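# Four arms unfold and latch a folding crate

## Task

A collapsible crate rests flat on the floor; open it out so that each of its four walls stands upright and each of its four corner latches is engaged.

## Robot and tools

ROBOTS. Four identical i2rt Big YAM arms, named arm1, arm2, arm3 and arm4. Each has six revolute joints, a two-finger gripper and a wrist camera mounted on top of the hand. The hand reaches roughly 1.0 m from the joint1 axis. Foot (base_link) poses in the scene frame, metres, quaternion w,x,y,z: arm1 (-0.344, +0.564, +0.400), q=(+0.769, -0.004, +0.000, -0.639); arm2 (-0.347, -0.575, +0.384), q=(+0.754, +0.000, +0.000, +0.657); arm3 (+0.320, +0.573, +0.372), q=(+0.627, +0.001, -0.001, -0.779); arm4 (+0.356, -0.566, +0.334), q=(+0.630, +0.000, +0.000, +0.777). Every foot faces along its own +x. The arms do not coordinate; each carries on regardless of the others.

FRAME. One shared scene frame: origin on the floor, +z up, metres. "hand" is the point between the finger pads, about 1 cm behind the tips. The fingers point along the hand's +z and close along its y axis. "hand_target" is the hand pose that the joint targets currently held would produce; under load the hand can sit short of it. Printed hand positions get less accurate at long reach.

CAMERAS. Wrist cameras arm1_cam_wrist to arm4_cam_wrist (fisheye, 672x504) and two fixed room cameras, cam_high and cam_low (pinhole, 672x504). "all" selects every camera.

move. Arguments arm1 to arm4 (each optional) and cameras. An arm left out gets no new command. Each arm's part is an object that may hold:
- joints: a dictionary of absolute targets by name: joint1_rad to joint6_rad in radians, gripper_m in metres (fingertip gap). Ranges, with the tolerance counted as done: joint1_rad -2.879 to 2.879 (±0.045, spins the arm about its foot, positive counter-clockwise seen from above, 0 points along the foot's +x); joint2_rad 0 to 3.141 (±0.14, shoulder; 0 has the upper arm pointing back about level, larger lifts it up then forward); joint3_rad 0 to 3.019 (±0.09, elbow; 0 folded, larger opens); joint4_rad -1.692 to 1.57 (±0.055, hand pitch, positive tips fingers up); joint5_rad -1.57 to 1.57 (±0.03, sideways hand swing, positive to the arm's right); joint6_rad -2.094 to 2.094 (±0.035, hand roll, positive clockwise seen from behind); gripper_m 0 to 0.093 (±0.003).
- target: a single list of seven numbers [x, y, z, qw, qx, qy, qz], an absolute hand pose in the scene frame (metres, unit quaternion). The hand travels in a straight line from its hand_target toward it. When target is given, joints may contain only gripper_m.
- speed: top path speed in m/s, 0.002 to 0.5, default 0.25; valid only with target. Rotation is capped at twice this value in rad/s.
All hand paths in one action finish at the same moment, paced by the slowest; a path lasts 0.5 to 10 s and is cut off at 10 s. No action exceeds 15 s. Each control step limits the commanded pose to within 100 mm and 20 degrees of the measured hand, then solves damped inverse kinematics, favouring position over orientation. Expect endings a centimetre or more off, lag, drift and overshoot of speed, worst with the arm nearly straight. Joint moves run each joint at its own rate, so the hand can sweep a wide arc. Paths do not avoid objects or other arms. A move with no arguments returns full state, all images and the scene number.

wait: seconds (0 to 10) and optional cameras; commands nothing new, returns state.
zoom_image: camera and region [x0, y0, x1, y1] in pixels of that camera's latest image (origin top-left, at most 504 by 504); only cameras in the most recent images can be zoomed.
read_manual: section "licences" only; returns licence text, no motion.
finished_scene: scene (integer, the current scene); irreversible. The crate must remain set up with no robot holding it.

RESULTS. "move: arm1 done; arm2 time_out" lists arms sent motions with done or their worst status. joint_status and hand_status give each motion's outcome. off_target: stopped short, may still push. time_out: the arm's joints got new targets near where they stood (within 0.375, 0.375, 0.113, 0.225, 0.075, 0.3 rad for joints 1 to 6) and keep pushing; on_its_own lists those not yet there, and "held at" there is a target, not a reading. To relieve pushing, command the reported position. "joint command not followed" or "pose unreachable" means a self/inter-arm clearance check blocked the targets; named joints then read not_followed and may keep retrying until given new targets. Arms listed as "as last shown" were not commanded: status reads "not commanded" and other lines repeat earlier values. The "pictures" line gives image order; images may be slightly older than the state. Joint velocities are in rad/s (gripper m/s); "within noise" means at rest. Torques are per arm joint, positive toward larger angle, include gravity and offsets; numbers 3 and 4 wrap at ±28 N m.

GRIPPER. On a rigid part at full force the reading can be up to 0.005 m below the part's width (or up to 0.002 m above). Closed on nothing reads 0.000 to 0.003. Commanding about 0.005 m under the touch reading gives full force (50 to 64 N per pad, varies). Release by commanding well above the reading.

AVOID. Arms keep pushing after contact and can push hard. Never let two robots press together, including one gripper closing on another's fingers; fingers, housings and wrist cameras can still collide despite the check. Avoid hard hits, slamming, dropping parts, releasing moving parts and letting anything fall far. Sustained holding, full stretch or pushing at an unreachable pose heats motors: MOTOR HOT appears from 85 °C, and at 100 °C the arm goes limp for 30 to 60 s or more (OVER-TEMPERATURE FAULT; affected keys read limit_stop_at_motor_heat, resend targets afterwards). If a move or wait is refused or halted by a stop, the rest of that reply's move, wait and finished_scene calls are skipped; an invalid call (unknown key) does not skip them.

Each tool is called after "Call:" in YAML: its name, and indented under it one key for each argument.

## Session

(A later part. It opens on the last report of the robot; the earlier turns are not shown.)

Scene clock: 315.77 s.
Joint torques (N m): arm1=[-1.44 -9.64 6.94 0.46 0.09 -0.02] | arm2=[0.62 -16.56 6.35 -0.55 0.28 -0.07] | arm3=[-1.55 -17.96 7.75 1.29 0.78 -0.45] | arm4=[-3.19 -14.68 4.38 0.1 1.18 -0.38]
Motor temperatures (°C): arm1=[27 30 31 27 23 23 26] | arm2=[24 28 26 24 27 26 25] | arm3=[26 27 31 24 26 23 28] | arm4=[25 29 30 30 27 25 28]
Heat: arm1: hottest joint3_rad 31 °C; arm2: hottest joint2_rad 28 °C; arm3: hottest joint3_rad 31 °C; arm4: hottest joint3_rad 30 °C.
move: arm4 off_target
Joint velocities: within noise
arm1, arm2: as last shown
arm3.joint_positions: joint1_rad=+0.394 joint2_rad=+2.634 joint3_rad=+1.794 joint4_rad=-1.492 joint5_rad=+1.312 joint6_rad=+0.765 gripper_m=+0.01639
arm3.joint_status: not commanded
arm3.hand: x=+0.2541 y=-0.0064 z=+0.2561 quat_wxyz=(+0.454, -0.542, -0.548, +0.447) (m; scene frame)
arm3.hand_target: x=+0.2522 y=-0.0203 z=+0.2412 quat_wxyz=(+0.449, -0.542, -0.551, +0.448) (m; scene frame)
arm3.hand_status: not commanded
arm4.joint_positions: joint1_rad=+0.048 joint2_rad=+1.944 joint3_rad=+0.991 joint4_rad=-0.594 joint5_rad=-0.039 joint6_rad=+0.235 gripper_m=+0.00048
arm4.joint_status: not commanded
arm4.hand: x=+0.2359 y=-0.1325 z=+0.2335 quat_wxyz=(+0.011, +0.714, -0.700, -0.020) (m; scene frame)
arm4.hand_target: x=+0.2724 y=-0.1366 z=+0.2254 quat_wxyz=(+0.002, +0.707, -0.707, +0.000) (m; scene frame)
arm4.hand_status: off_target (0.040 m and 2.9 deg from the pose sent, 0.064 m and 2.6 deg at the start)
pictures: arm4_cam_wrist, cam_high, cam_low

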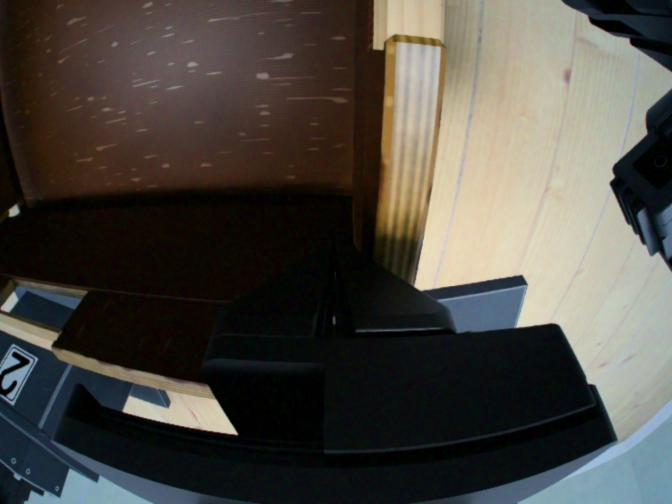

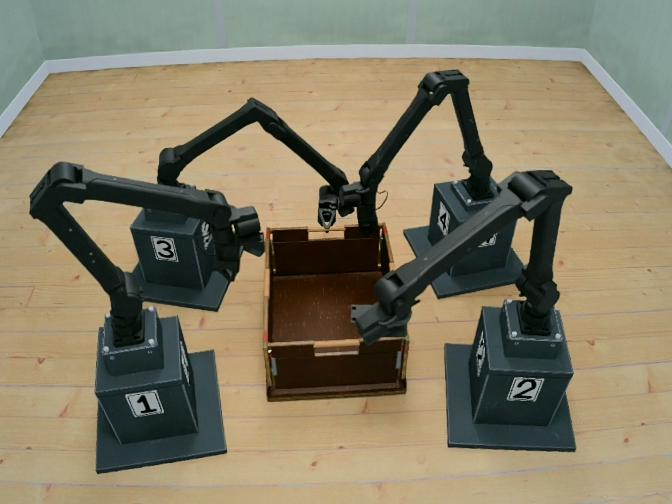

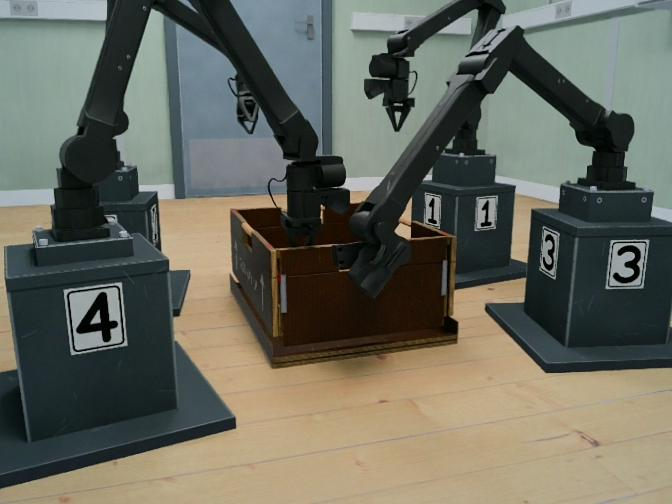

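Call:
move:
  arm4: {"target":[0.305,-0.135,0.225,0,0.707,-0.707,0],"speed":0.03}
  cameras: ["arm4_cam_wrist","cam_high","cam_low"]

Call:
zoom_image:
  camera: "cam_low"
  region: [220, 180, 470, 370]

Call:
zoom_image:
  camera: "cam_high"
  region: [246, 210, 426, 320]

Scene clock: 318.40 s.
Joint torques (N m): arm1=[-0.91 -10.29 6.86 0.29 0.11 -0.05] | arm2=[0.62 -16.56 6.37 -0.55 0.28 -0.07] | arm3=[-1.38 -18.02 7.58 1.29 0.8 -0.46] | arm4=[-6.95 -14.92 3.81 -0.23 1.96 -0.61]
Motor temperatures (°C): arm1=[27 30 31 27 23 23 26] | arm2=[24 28 26 24 27 26 25] | arm3=[26 27 31 24 26 23 28] | arm4=[25 29 30 30 27 25 28]
Heat: arm1: hottest joint3_rad 31 °C; arm2: hottest joint2_rad 28 °C; arm3: hottest joint3_rad 31 °C; arm4: hottest joint3_rad 30 °C.
move: arm4 off_target
Joint velocities: within noise
arm1, arm2, arm3: as last shown
arm4.joint_positions: joint1_rad=+0.039 joint2_rad=+1.936 joint3_rad=+0.978 joint4_rad=-0.572 joint5_rad=-0.064 joint6_rad=+0.197 gripper_m=+0.00047
arm4.joint_status: not commanded
arm4.hand: x=+0.2357 y=-0.1322 z=+0.2343 quat_wxyz=(+0.016, +0.724, -0.689, -0.034) (m; scene frame)
arm4.hand_target: x=+0.2974 y=-0.1371 z=+0.2261 quat_wxyz=(+0.001, +0.707, -0.707, -0.003) (m; scene frame)
arm4.hand_status: off_target (0.070 m and 5.2 deg from the pose sent, 0.070 m and 2.9 deg at the start)
pictures: arm4_cam_wrist, cam_high, cam_low

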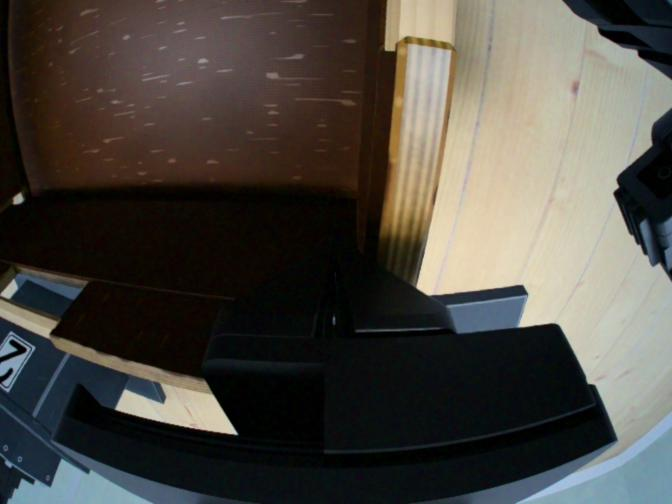

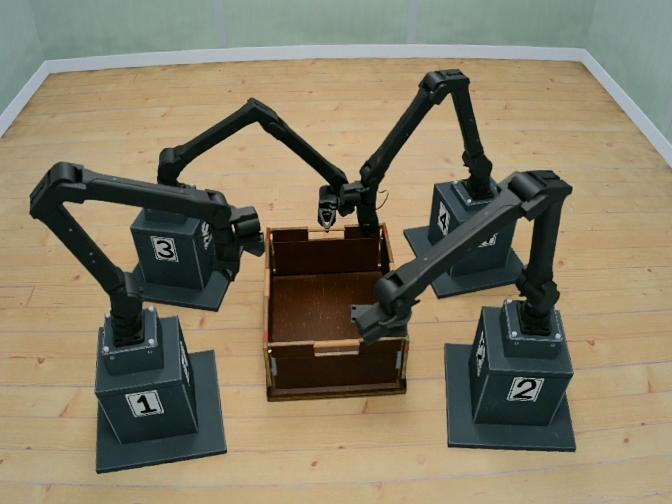

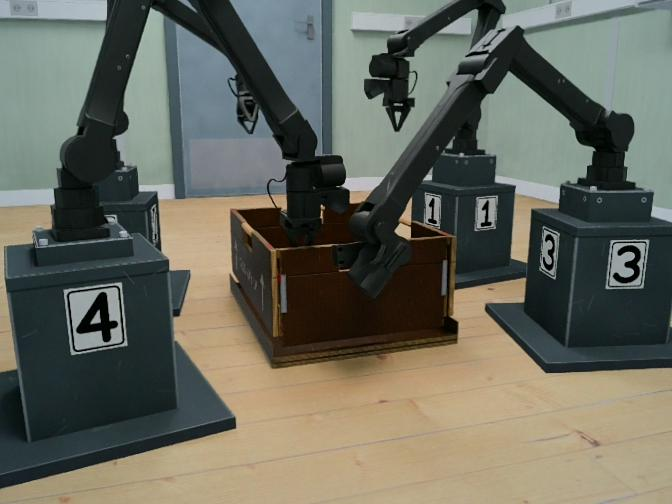

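Scaled by 2.016 from the camera's 672x504 image, which has a finer 960x720 frame.

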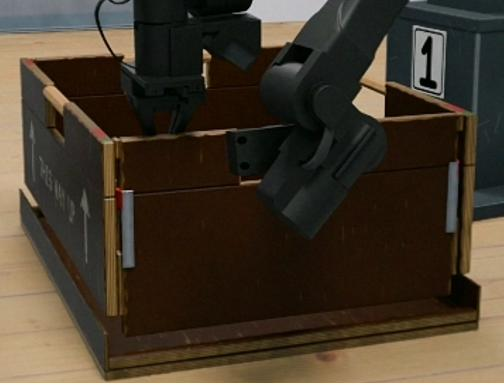

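Scaled by 2.800 from the camera's 672x504 image, which has a finer 960x720 frame.

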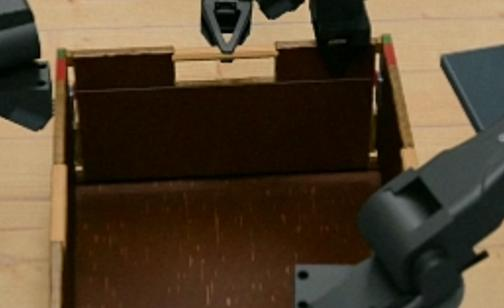

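Call:
move:
  arm4: {"target":[0.15,-0.13,0.24,0,0.707,-0.707,0],"speed":0.08}

Call:
move:
  arm4: {"target":[0.18,-0.2,0.5,0,0.707,-0.707,0]}
  arm3: {"joints":{"gripper_m":0.03}}

Call:
move:
  arm3: {"joints":{"gripper_m":0.06}}

Call:
move:
  arm3: {"target":[0.34,-0.02,0.265,-0.406,0.579,0.579,-0.406],"speed":0.1}
  cameras: ["arm4_cam_wrist","cam_high","arm3_cam_wrist","cam_low"]

Call:
zoom_image:
  camera: "cam_high"
  region: [246, 210, 426, 320]

Call:
zoom_image:
  camera: "cam_high"
  region: [246, 310, 426, 420]

Scene clock: 326.23 s.
Joint torques (N m): arm1=[-1.08 -10.29 6.89 0.23 0.13 -0.08] | arm2=[0.67 -16.5 6.37 -0.55 0.28 -0.08] | arm3=[-0.79 -17.9 7.61 1.35 0.75 -0.45] | arm4=[1.67 -14.15 9.36 -0.49 0.02 0.28]
Motor temperatures (°C): arm1=[27 30 31 27 23 23 26] | arm2=[24 28 26 24 27 26 25] | arm3=[26 27 31 24 26 23 28] | arm4=[25 29 29 30 29 25 28]
Heat: arm1: hottest joint3_rad 31 °C; arm2: hottest joint2_rad 28 °C; arm3: hottest joint3_rad 31 °C; arm4: hottest joint4_rad 30 °C.
move: arm4 off_target
Joint velocities: within noise
arm1, arm2: as last shown
arm3.joint_positions: joint1_rad=+0.391 joint2_rad=+2.634 joint3_rad=+1.794 joint4_rad=-1.491 joint5_rad=+1.312 joint6_rad=+0.765 gripper_m=+0.01639
arm3.joint_status: not commanded
arm3.hand: x=+0.2523 y=-0.0064 z=+0.2560 quat_wxyz=(+0.454, -0.543, -0.547, +0.446) (m; scene frame)
arm3.hand_target: x=+0.2504 y=-0.0202 z=+0.2410 quat_wxyz=(+0.449, -0.544, -0.550, +0.447) (m; scene frame)
arm3.hand_status: not commanded
arm4.joint_positions: joint1_rad=+0.223 joint2_rad=+1.967 joint3_rad=+1.075 joint4_rad=-0.689 joint5_rad=+0.000 joint6_rad=+0.413 gripper_m=+0.00046
arm4.joint_status: not commanded
arm4.hand: x=+0.1611 y=-0.1409 z=+0.2427 quat_wxyz=(+0.002, +0.713, -0.701, +0.005) (m; scene frame)
arm4.hand_target: x=+0.1551 y=-0.1312 z=+0.2398 quat_wxyz=(+0.000, +0.708, -0.706, +0.005) (m; scene frame)
arm4.hand_status: off_target (0.016 m and 1.1 deg from the pose sent, 0.086 m and 5.2 deg at the start)
pictures: none

Scene clock: 328.13 s.
Joint torques (N m): arm1=[-1.2 -9.76 6.89 0.29 0.1 -0.08] | arm2=[0.67 -16.67 6.37 -0.55 0.28 -0.08] | arm3=[-1.55 -17.9 6.28 -0.32 0.71 0.07] | arm4=[2.32 -10.64 13.24 -0.54 -0.07 0.29]
Motor temperatures (°C): arm1=[27 30 31 27 23 23 26] | arm2=[24 28 26 24 27 26 25] | arm3=[26 27 31 24 26 23 28] | arm4=[25 29 29 30 28 25 28]
Heat: arm1: hottest joint3_rad 31 °C; arm2: hottest joint2_rad 28 °C; arm3: hottest joint3_rad 31 °C; arm4: hottest joint4_rad 30 °C.
move: arm3 done; arm4 off_target
Joint velocities: within noise
arm1, arm2: as last shown
arm3.joint_positions: joint1_rad=+0.384 joint2_rad=+2.638 joint3_rad=+1.816 joint4_rad=-1.443 joint5_rad=+1.313 joint6_rad=+0.707 gripper_m=+0.02991
arm3.joint_status: all done
arm3.hand: x=+0.2498 y=-0.0172 z=+0.2546 quat_wxyz=(+0.448, -0.546, -0.549, +0.447) (m; scene frame)
arm3.hand_target: x=+0.2462 y=-0.0203 z=+0.2401 quat_wxyz=(+0.451, -0.545, -0.549, +0.445) (m; scene frame)
arm3.hand_status: not commanded
arm4.joint_positions: joint1_rad=+0.229 joint2_rad=+1.433 joint3_rad=+1.129 joint4_rad=-1.292 joint5_rad=+0.000 joint6_rad=+0.430 gripper_m=+0.00046
arm4.joint_status: not commanded
arm4.hand: x=+0.1893 y=-0.2079 z=+0.4869 quat_wxyz=(+0.004, +0.709, -0.705, +0.012) (m; scene frame)
arm4.hand_target: x=+0.1805 y=-0.1972 z=+0.4993 quat_wxyz=(+0.000, +0.706, -0.709, +0.000) (m; scene frame)
arm4.hand_status: off_target (0.018 m and 1.5 deg from the pose sent, 0.265 m and 1.1 deg at the start)
pictures: none

Scene clock: 328.77 s.
Joint torques (N m): arm1=[-0.79 -9.99 6.87 0.36 0.11 -0.06] | arm2=[0.67 -16.56 6.35 -0.57 0.28 -0.08] | arm3=[-1.14 -17.73 6.24 -0.25 0.79 0.04] | arm4=[2.32 -10.4 13.2 -0.55 -0.07 0.3]
Motor temperatures (°C): arm1=[27 30 31 27 23 23 26] | arm2=[24 28 26 24 27 26 25] | arm3=[26 27 31 24 26 23 28] | arm4=[25 29 29 30 28 25 28]
Heat: arm1: hottest joint3_rad 31 °C; arm2: hottest joint2_rad 28 °C; arm3: hottest joint3_rad 31 °C; arm4: hottest joint4_rad 30 °C.
move: arm3 done
Joint velocities: within noise
arm1, arm2, arm4: as last shown
arm3.joint_positions: joint1_rad=+0.384 joint2_rad=+2.638 joint3_rad=+1.816 joint4_rad=-1.443 joint5_rad=+1.313 joint6_rad=+0.707 gripper_m=+0.05980
arm3.joint_status: all done
arm3.hand: x=+0.2498 y=-0.0172 z=+0.2546 quat_wxyz=(+0.448, -0.546, -0.549, +0.447) (m; scene frame)
arm3.hand_target: x=+0.2462 y=-0.0203 z=+0.2401 quat_wxyz=(+0.451, -0.545, -0.549, +0.445) (m; scene frame)
arm3.hand_status: not commanded
pictures: none

Scene clock: 330.47 s.
Joint torques (N m): arm1=[-0.56 -9.93 6.89 0.35 0.09 -0.09] | arm2=[0.62 -16.56 6.38 -0.57 0.28 -0.08] | arm3=[-0.62 -21.19 6.72 -1.58 0.41 0.26] | arm4=[2.37 -10.46 13.22 -0.54 -0.07 0.3]
Motor temperatures (°C): arm1=[27 30 31 27 23 23 26] | arm2=[24 28 26 24 27 26 25] | arm3=[26 27 31 24 26 23 28] | arm4=[25 29 29 30 28 25 28]
Heat: arm1: hottest joint3_rad 31 °C; arm2: hottest joint2_rad 28 °C; arm3: hottest joint3_rad 31 °C; arm4: hottest joint4_rad 30 °C.
move: arm3 off_target
Joint velocities: within noise
arm1, arm2, arm4: as last shown
arm3.joint_positions: joint1_rad=+0.514 joint2_rad=+2.621 joint3_rad=+1.848 joint4_rad=-1.514 joint5_rad=+1.125 joint6_rad=+0.727 gripper_m=+0.05987
arm3.joint_status: not commanded
arm3.hand: x=+0.3348 y=-0.0078 z=+0.2525 quat_wxyz=(+0.419, -0.566, -0.586, +0.400) (m; scene frame)
arm3.hand_target: x=+0.3429 y=-0.0202 z=+0.2653 quat_wxyz=(+0.405, -0.577, -0.581, +0.408) (m; scene frame)
arm3.hand_status: off_target (0.018 m and 2.4 deg from the pose sent, 0.091 m and 8.5 deg at the start)
pictures: arm3_cam_wrist, arm4_cam_wrist, cam_high, cam_low

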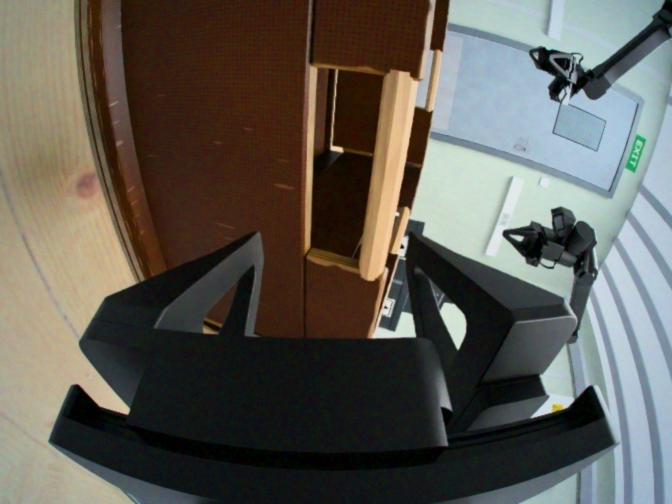

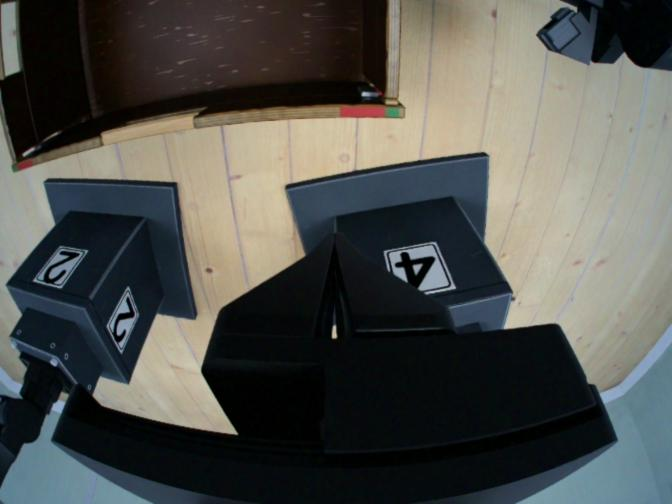

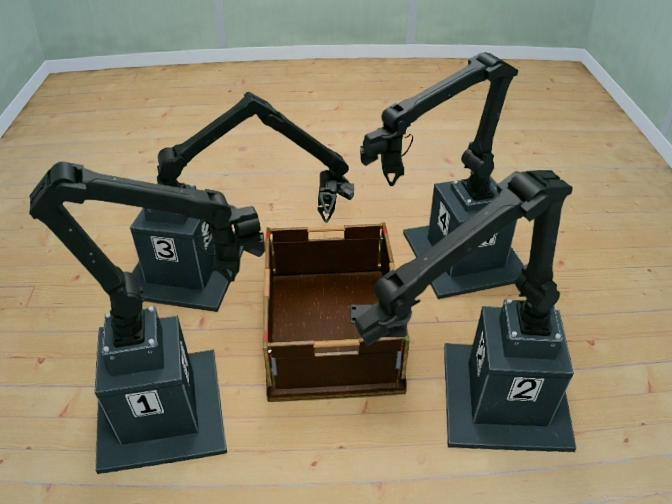

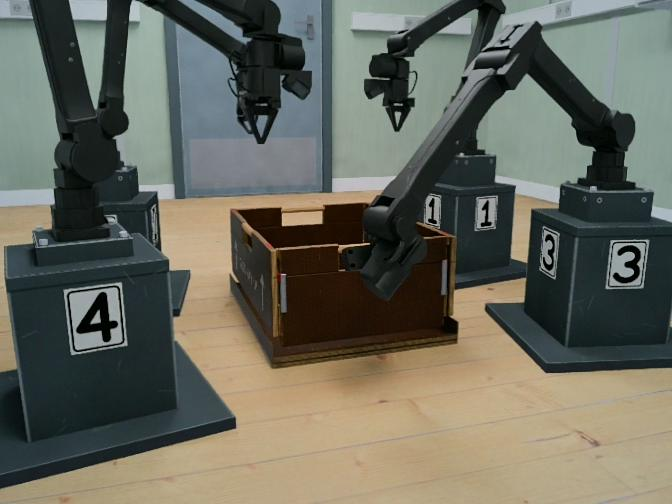

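Scaled by 2.800 from the camera's 672x504 image, which has a finer 960x720 frame.

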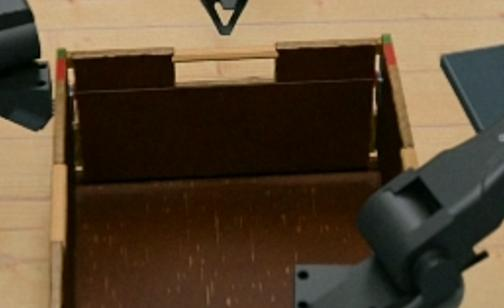

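Scaled by 2.800 from the camera's 672x504 image, which has a finer 960x720 frame.

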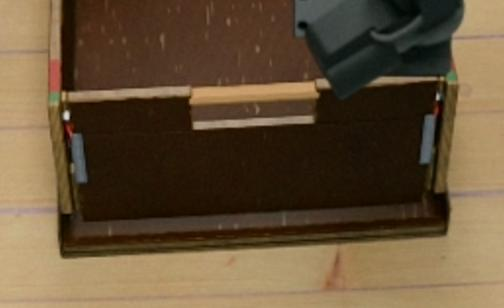

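Call:
move:
  arm1: {"target":[-0.13,0.22,0.5,0,0.707,0.707,0]}
  arm2: {"target":[-0.17,-0.22,0.5,0,0.707,-0.707,0]}
  arm3: {"target":[0.42,0.05,0.4,-0.343,0.618,0.618,-0.343]}
  cameras: ["arm1_cam_wrist","arm2_cam_wrist","arm4_cam_wrist","cam_high"]

Call:
zoom_image:
  camera: "arm1_cam_wrist"
  region: [0, 0, 504, 250]

Call:
zoom_image:
  camera: "arm2_cam_wrist"
  region: [0, 0, 504, 250]

Call:
zoom_image:
  camera: "arm4_cam_wrist"
  region: [0, 0, 504, 250]

Scene clock: 335.17 s.
Joint torques (N m): arm1=[0.73 -12.28 11.34 0.12 0.25 0.18] | arm2=[-0.03 -11.05 9.74 -0.08 -0.14 -0.14] | arm3=[0.21 -19.66 4.44 -1.42 0.42 0.2] | arm4=[2.37 -10.46 13.22 -0.54 -0.07 0.3]
Motor temperatures (°C): arm1=[27 30 31 27 23 23 26] | arm2=[24 28 26 24 27 26 25] | arm3=[26 27 31 24 26 23 28] | arm4=[25 29 30 30 28 25 28]
Heat: arm1: hottest joint3_rad 31 °C; arm2: hottest joint2_rad 28 °C; arm3: hottest joint3_rad 31 °C; arm4: hottest joint3_rad 30 °C.
move: arm1 off_target; arm2 off_target; arm3 done
Joint velocities: within noise
arm1.joint_positions: joint1_rad=+0.359 joint2_rad=+1.484 joint3_rad=+0.992 joint4_rad=-1.114 joint5_rad=-0.007 joint6_rad=+0.539 gripper_m=+0.00068
arm1.joint_status: not commanded
arm1.hand: x=-0.1437 y=+0.2360 z=+0.4864 quat_wxyz=(+0.016, -0.705, -0.709, -0.004) (m; scene frame)
arm1.hand_target: x=-0.1306 y=+0.2209 z=+0.4993 quat_wxyz=(+0.001, -0.707, -0.707, +0.001) (m; scene frame)
arm1.hand_status: off_target (0.025 m and 1.9 deg from the pose sent, 0.129 m and 0.6 deg at the start)
arm2.joint_positions: joint1_rad=-0.330 joint2_rad=+1.444 joint3_rad=+1.004 joint4_rad=-1.162 joint5_rad=+0.001 joint6_rad=-0.444 gripper_m=+0.05987
arm2.joint_status: not commanded
arm2.hand: x=-0.1757 y=-0.2367 z=+0.4886 quat_wxyz=(+0.014, +0.699, -0.715, +0.006) (m; scene frame)
arm2.hand_target: x=-0.1695 y=-0.2218 z=+0.5004 quat_wxyz=(+0.003, +0.703, -0.711, +0.000) (m; scene frame)
arm2.hand_status: off_target (0.021 m and 2.2 deg from the pose sent, 0.259 m and 40.3 deg at the start)
arm3.joint_positions: joint1_rad=+0.644 joint2_rad=+2.223 joint3_rad=+1.644 joint4_rad=-1.574 joint5_rad=+0.884 joint6_rad=+0.727 gripper_m=+0.05987
arm3.joint_status: not commanded
arm3.hand: x=+0.4154 y=+0.0408 z=+0.3988 quat_wxyz=(+0.338, -0.624, -0.614, +0.346) (m; scene frame)
arm3.hand_target: x=+0.4178 y=+0.0478 z=+0.4005 quat_wxyz=(+0.343, -0.619, -0.617, +0.343) (m; scene frame)
arm3.hand_status: done (0.010 m and 1.1 deg from the pose sent, 0.180 m and 13.0 deg at the start)
arm4: as last shown
pictures: arm1_cam_wrist, arm2_cam_wrist, arm4_cam_wrist, cam_high

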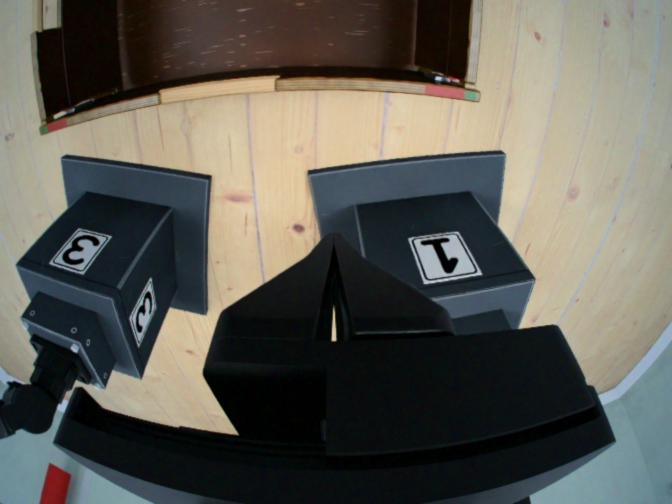

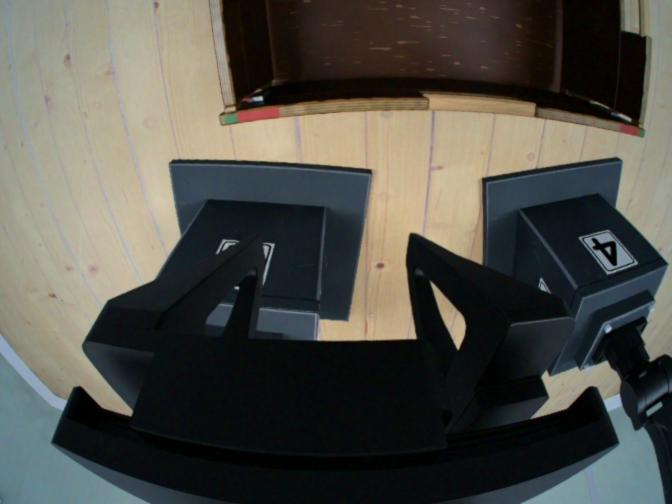

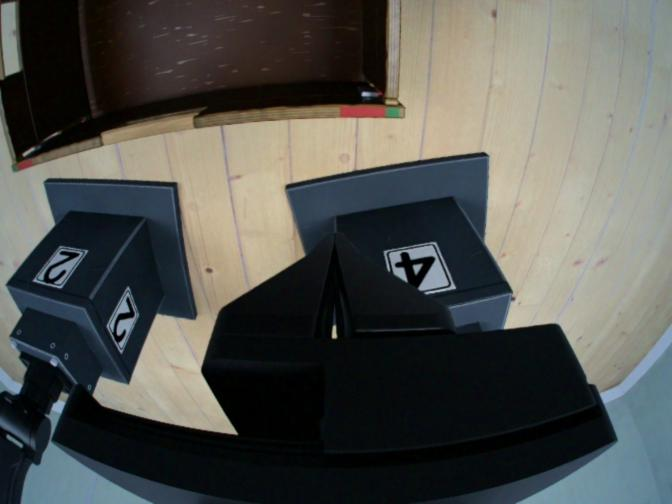

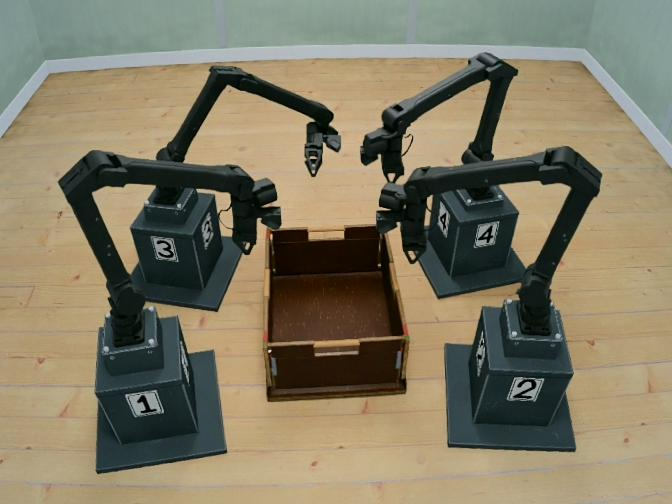

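Scaled by 1.000.

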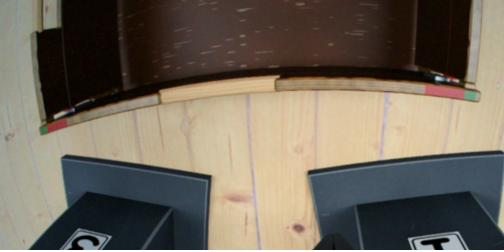

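Scaled by 1.000.

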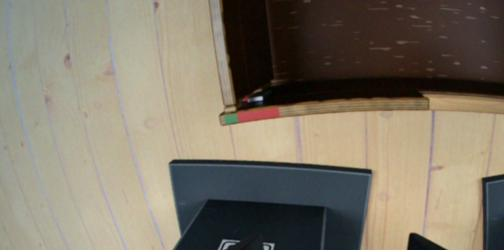

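Scaled by 1.000.

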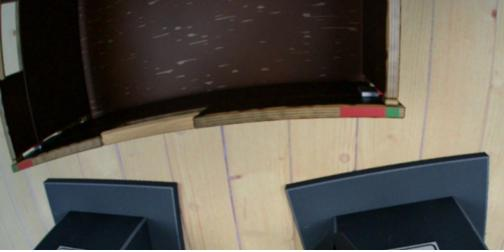

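All four in green.

Call:
finished_scene:
  scene: 1

The scene is finished: the task was done.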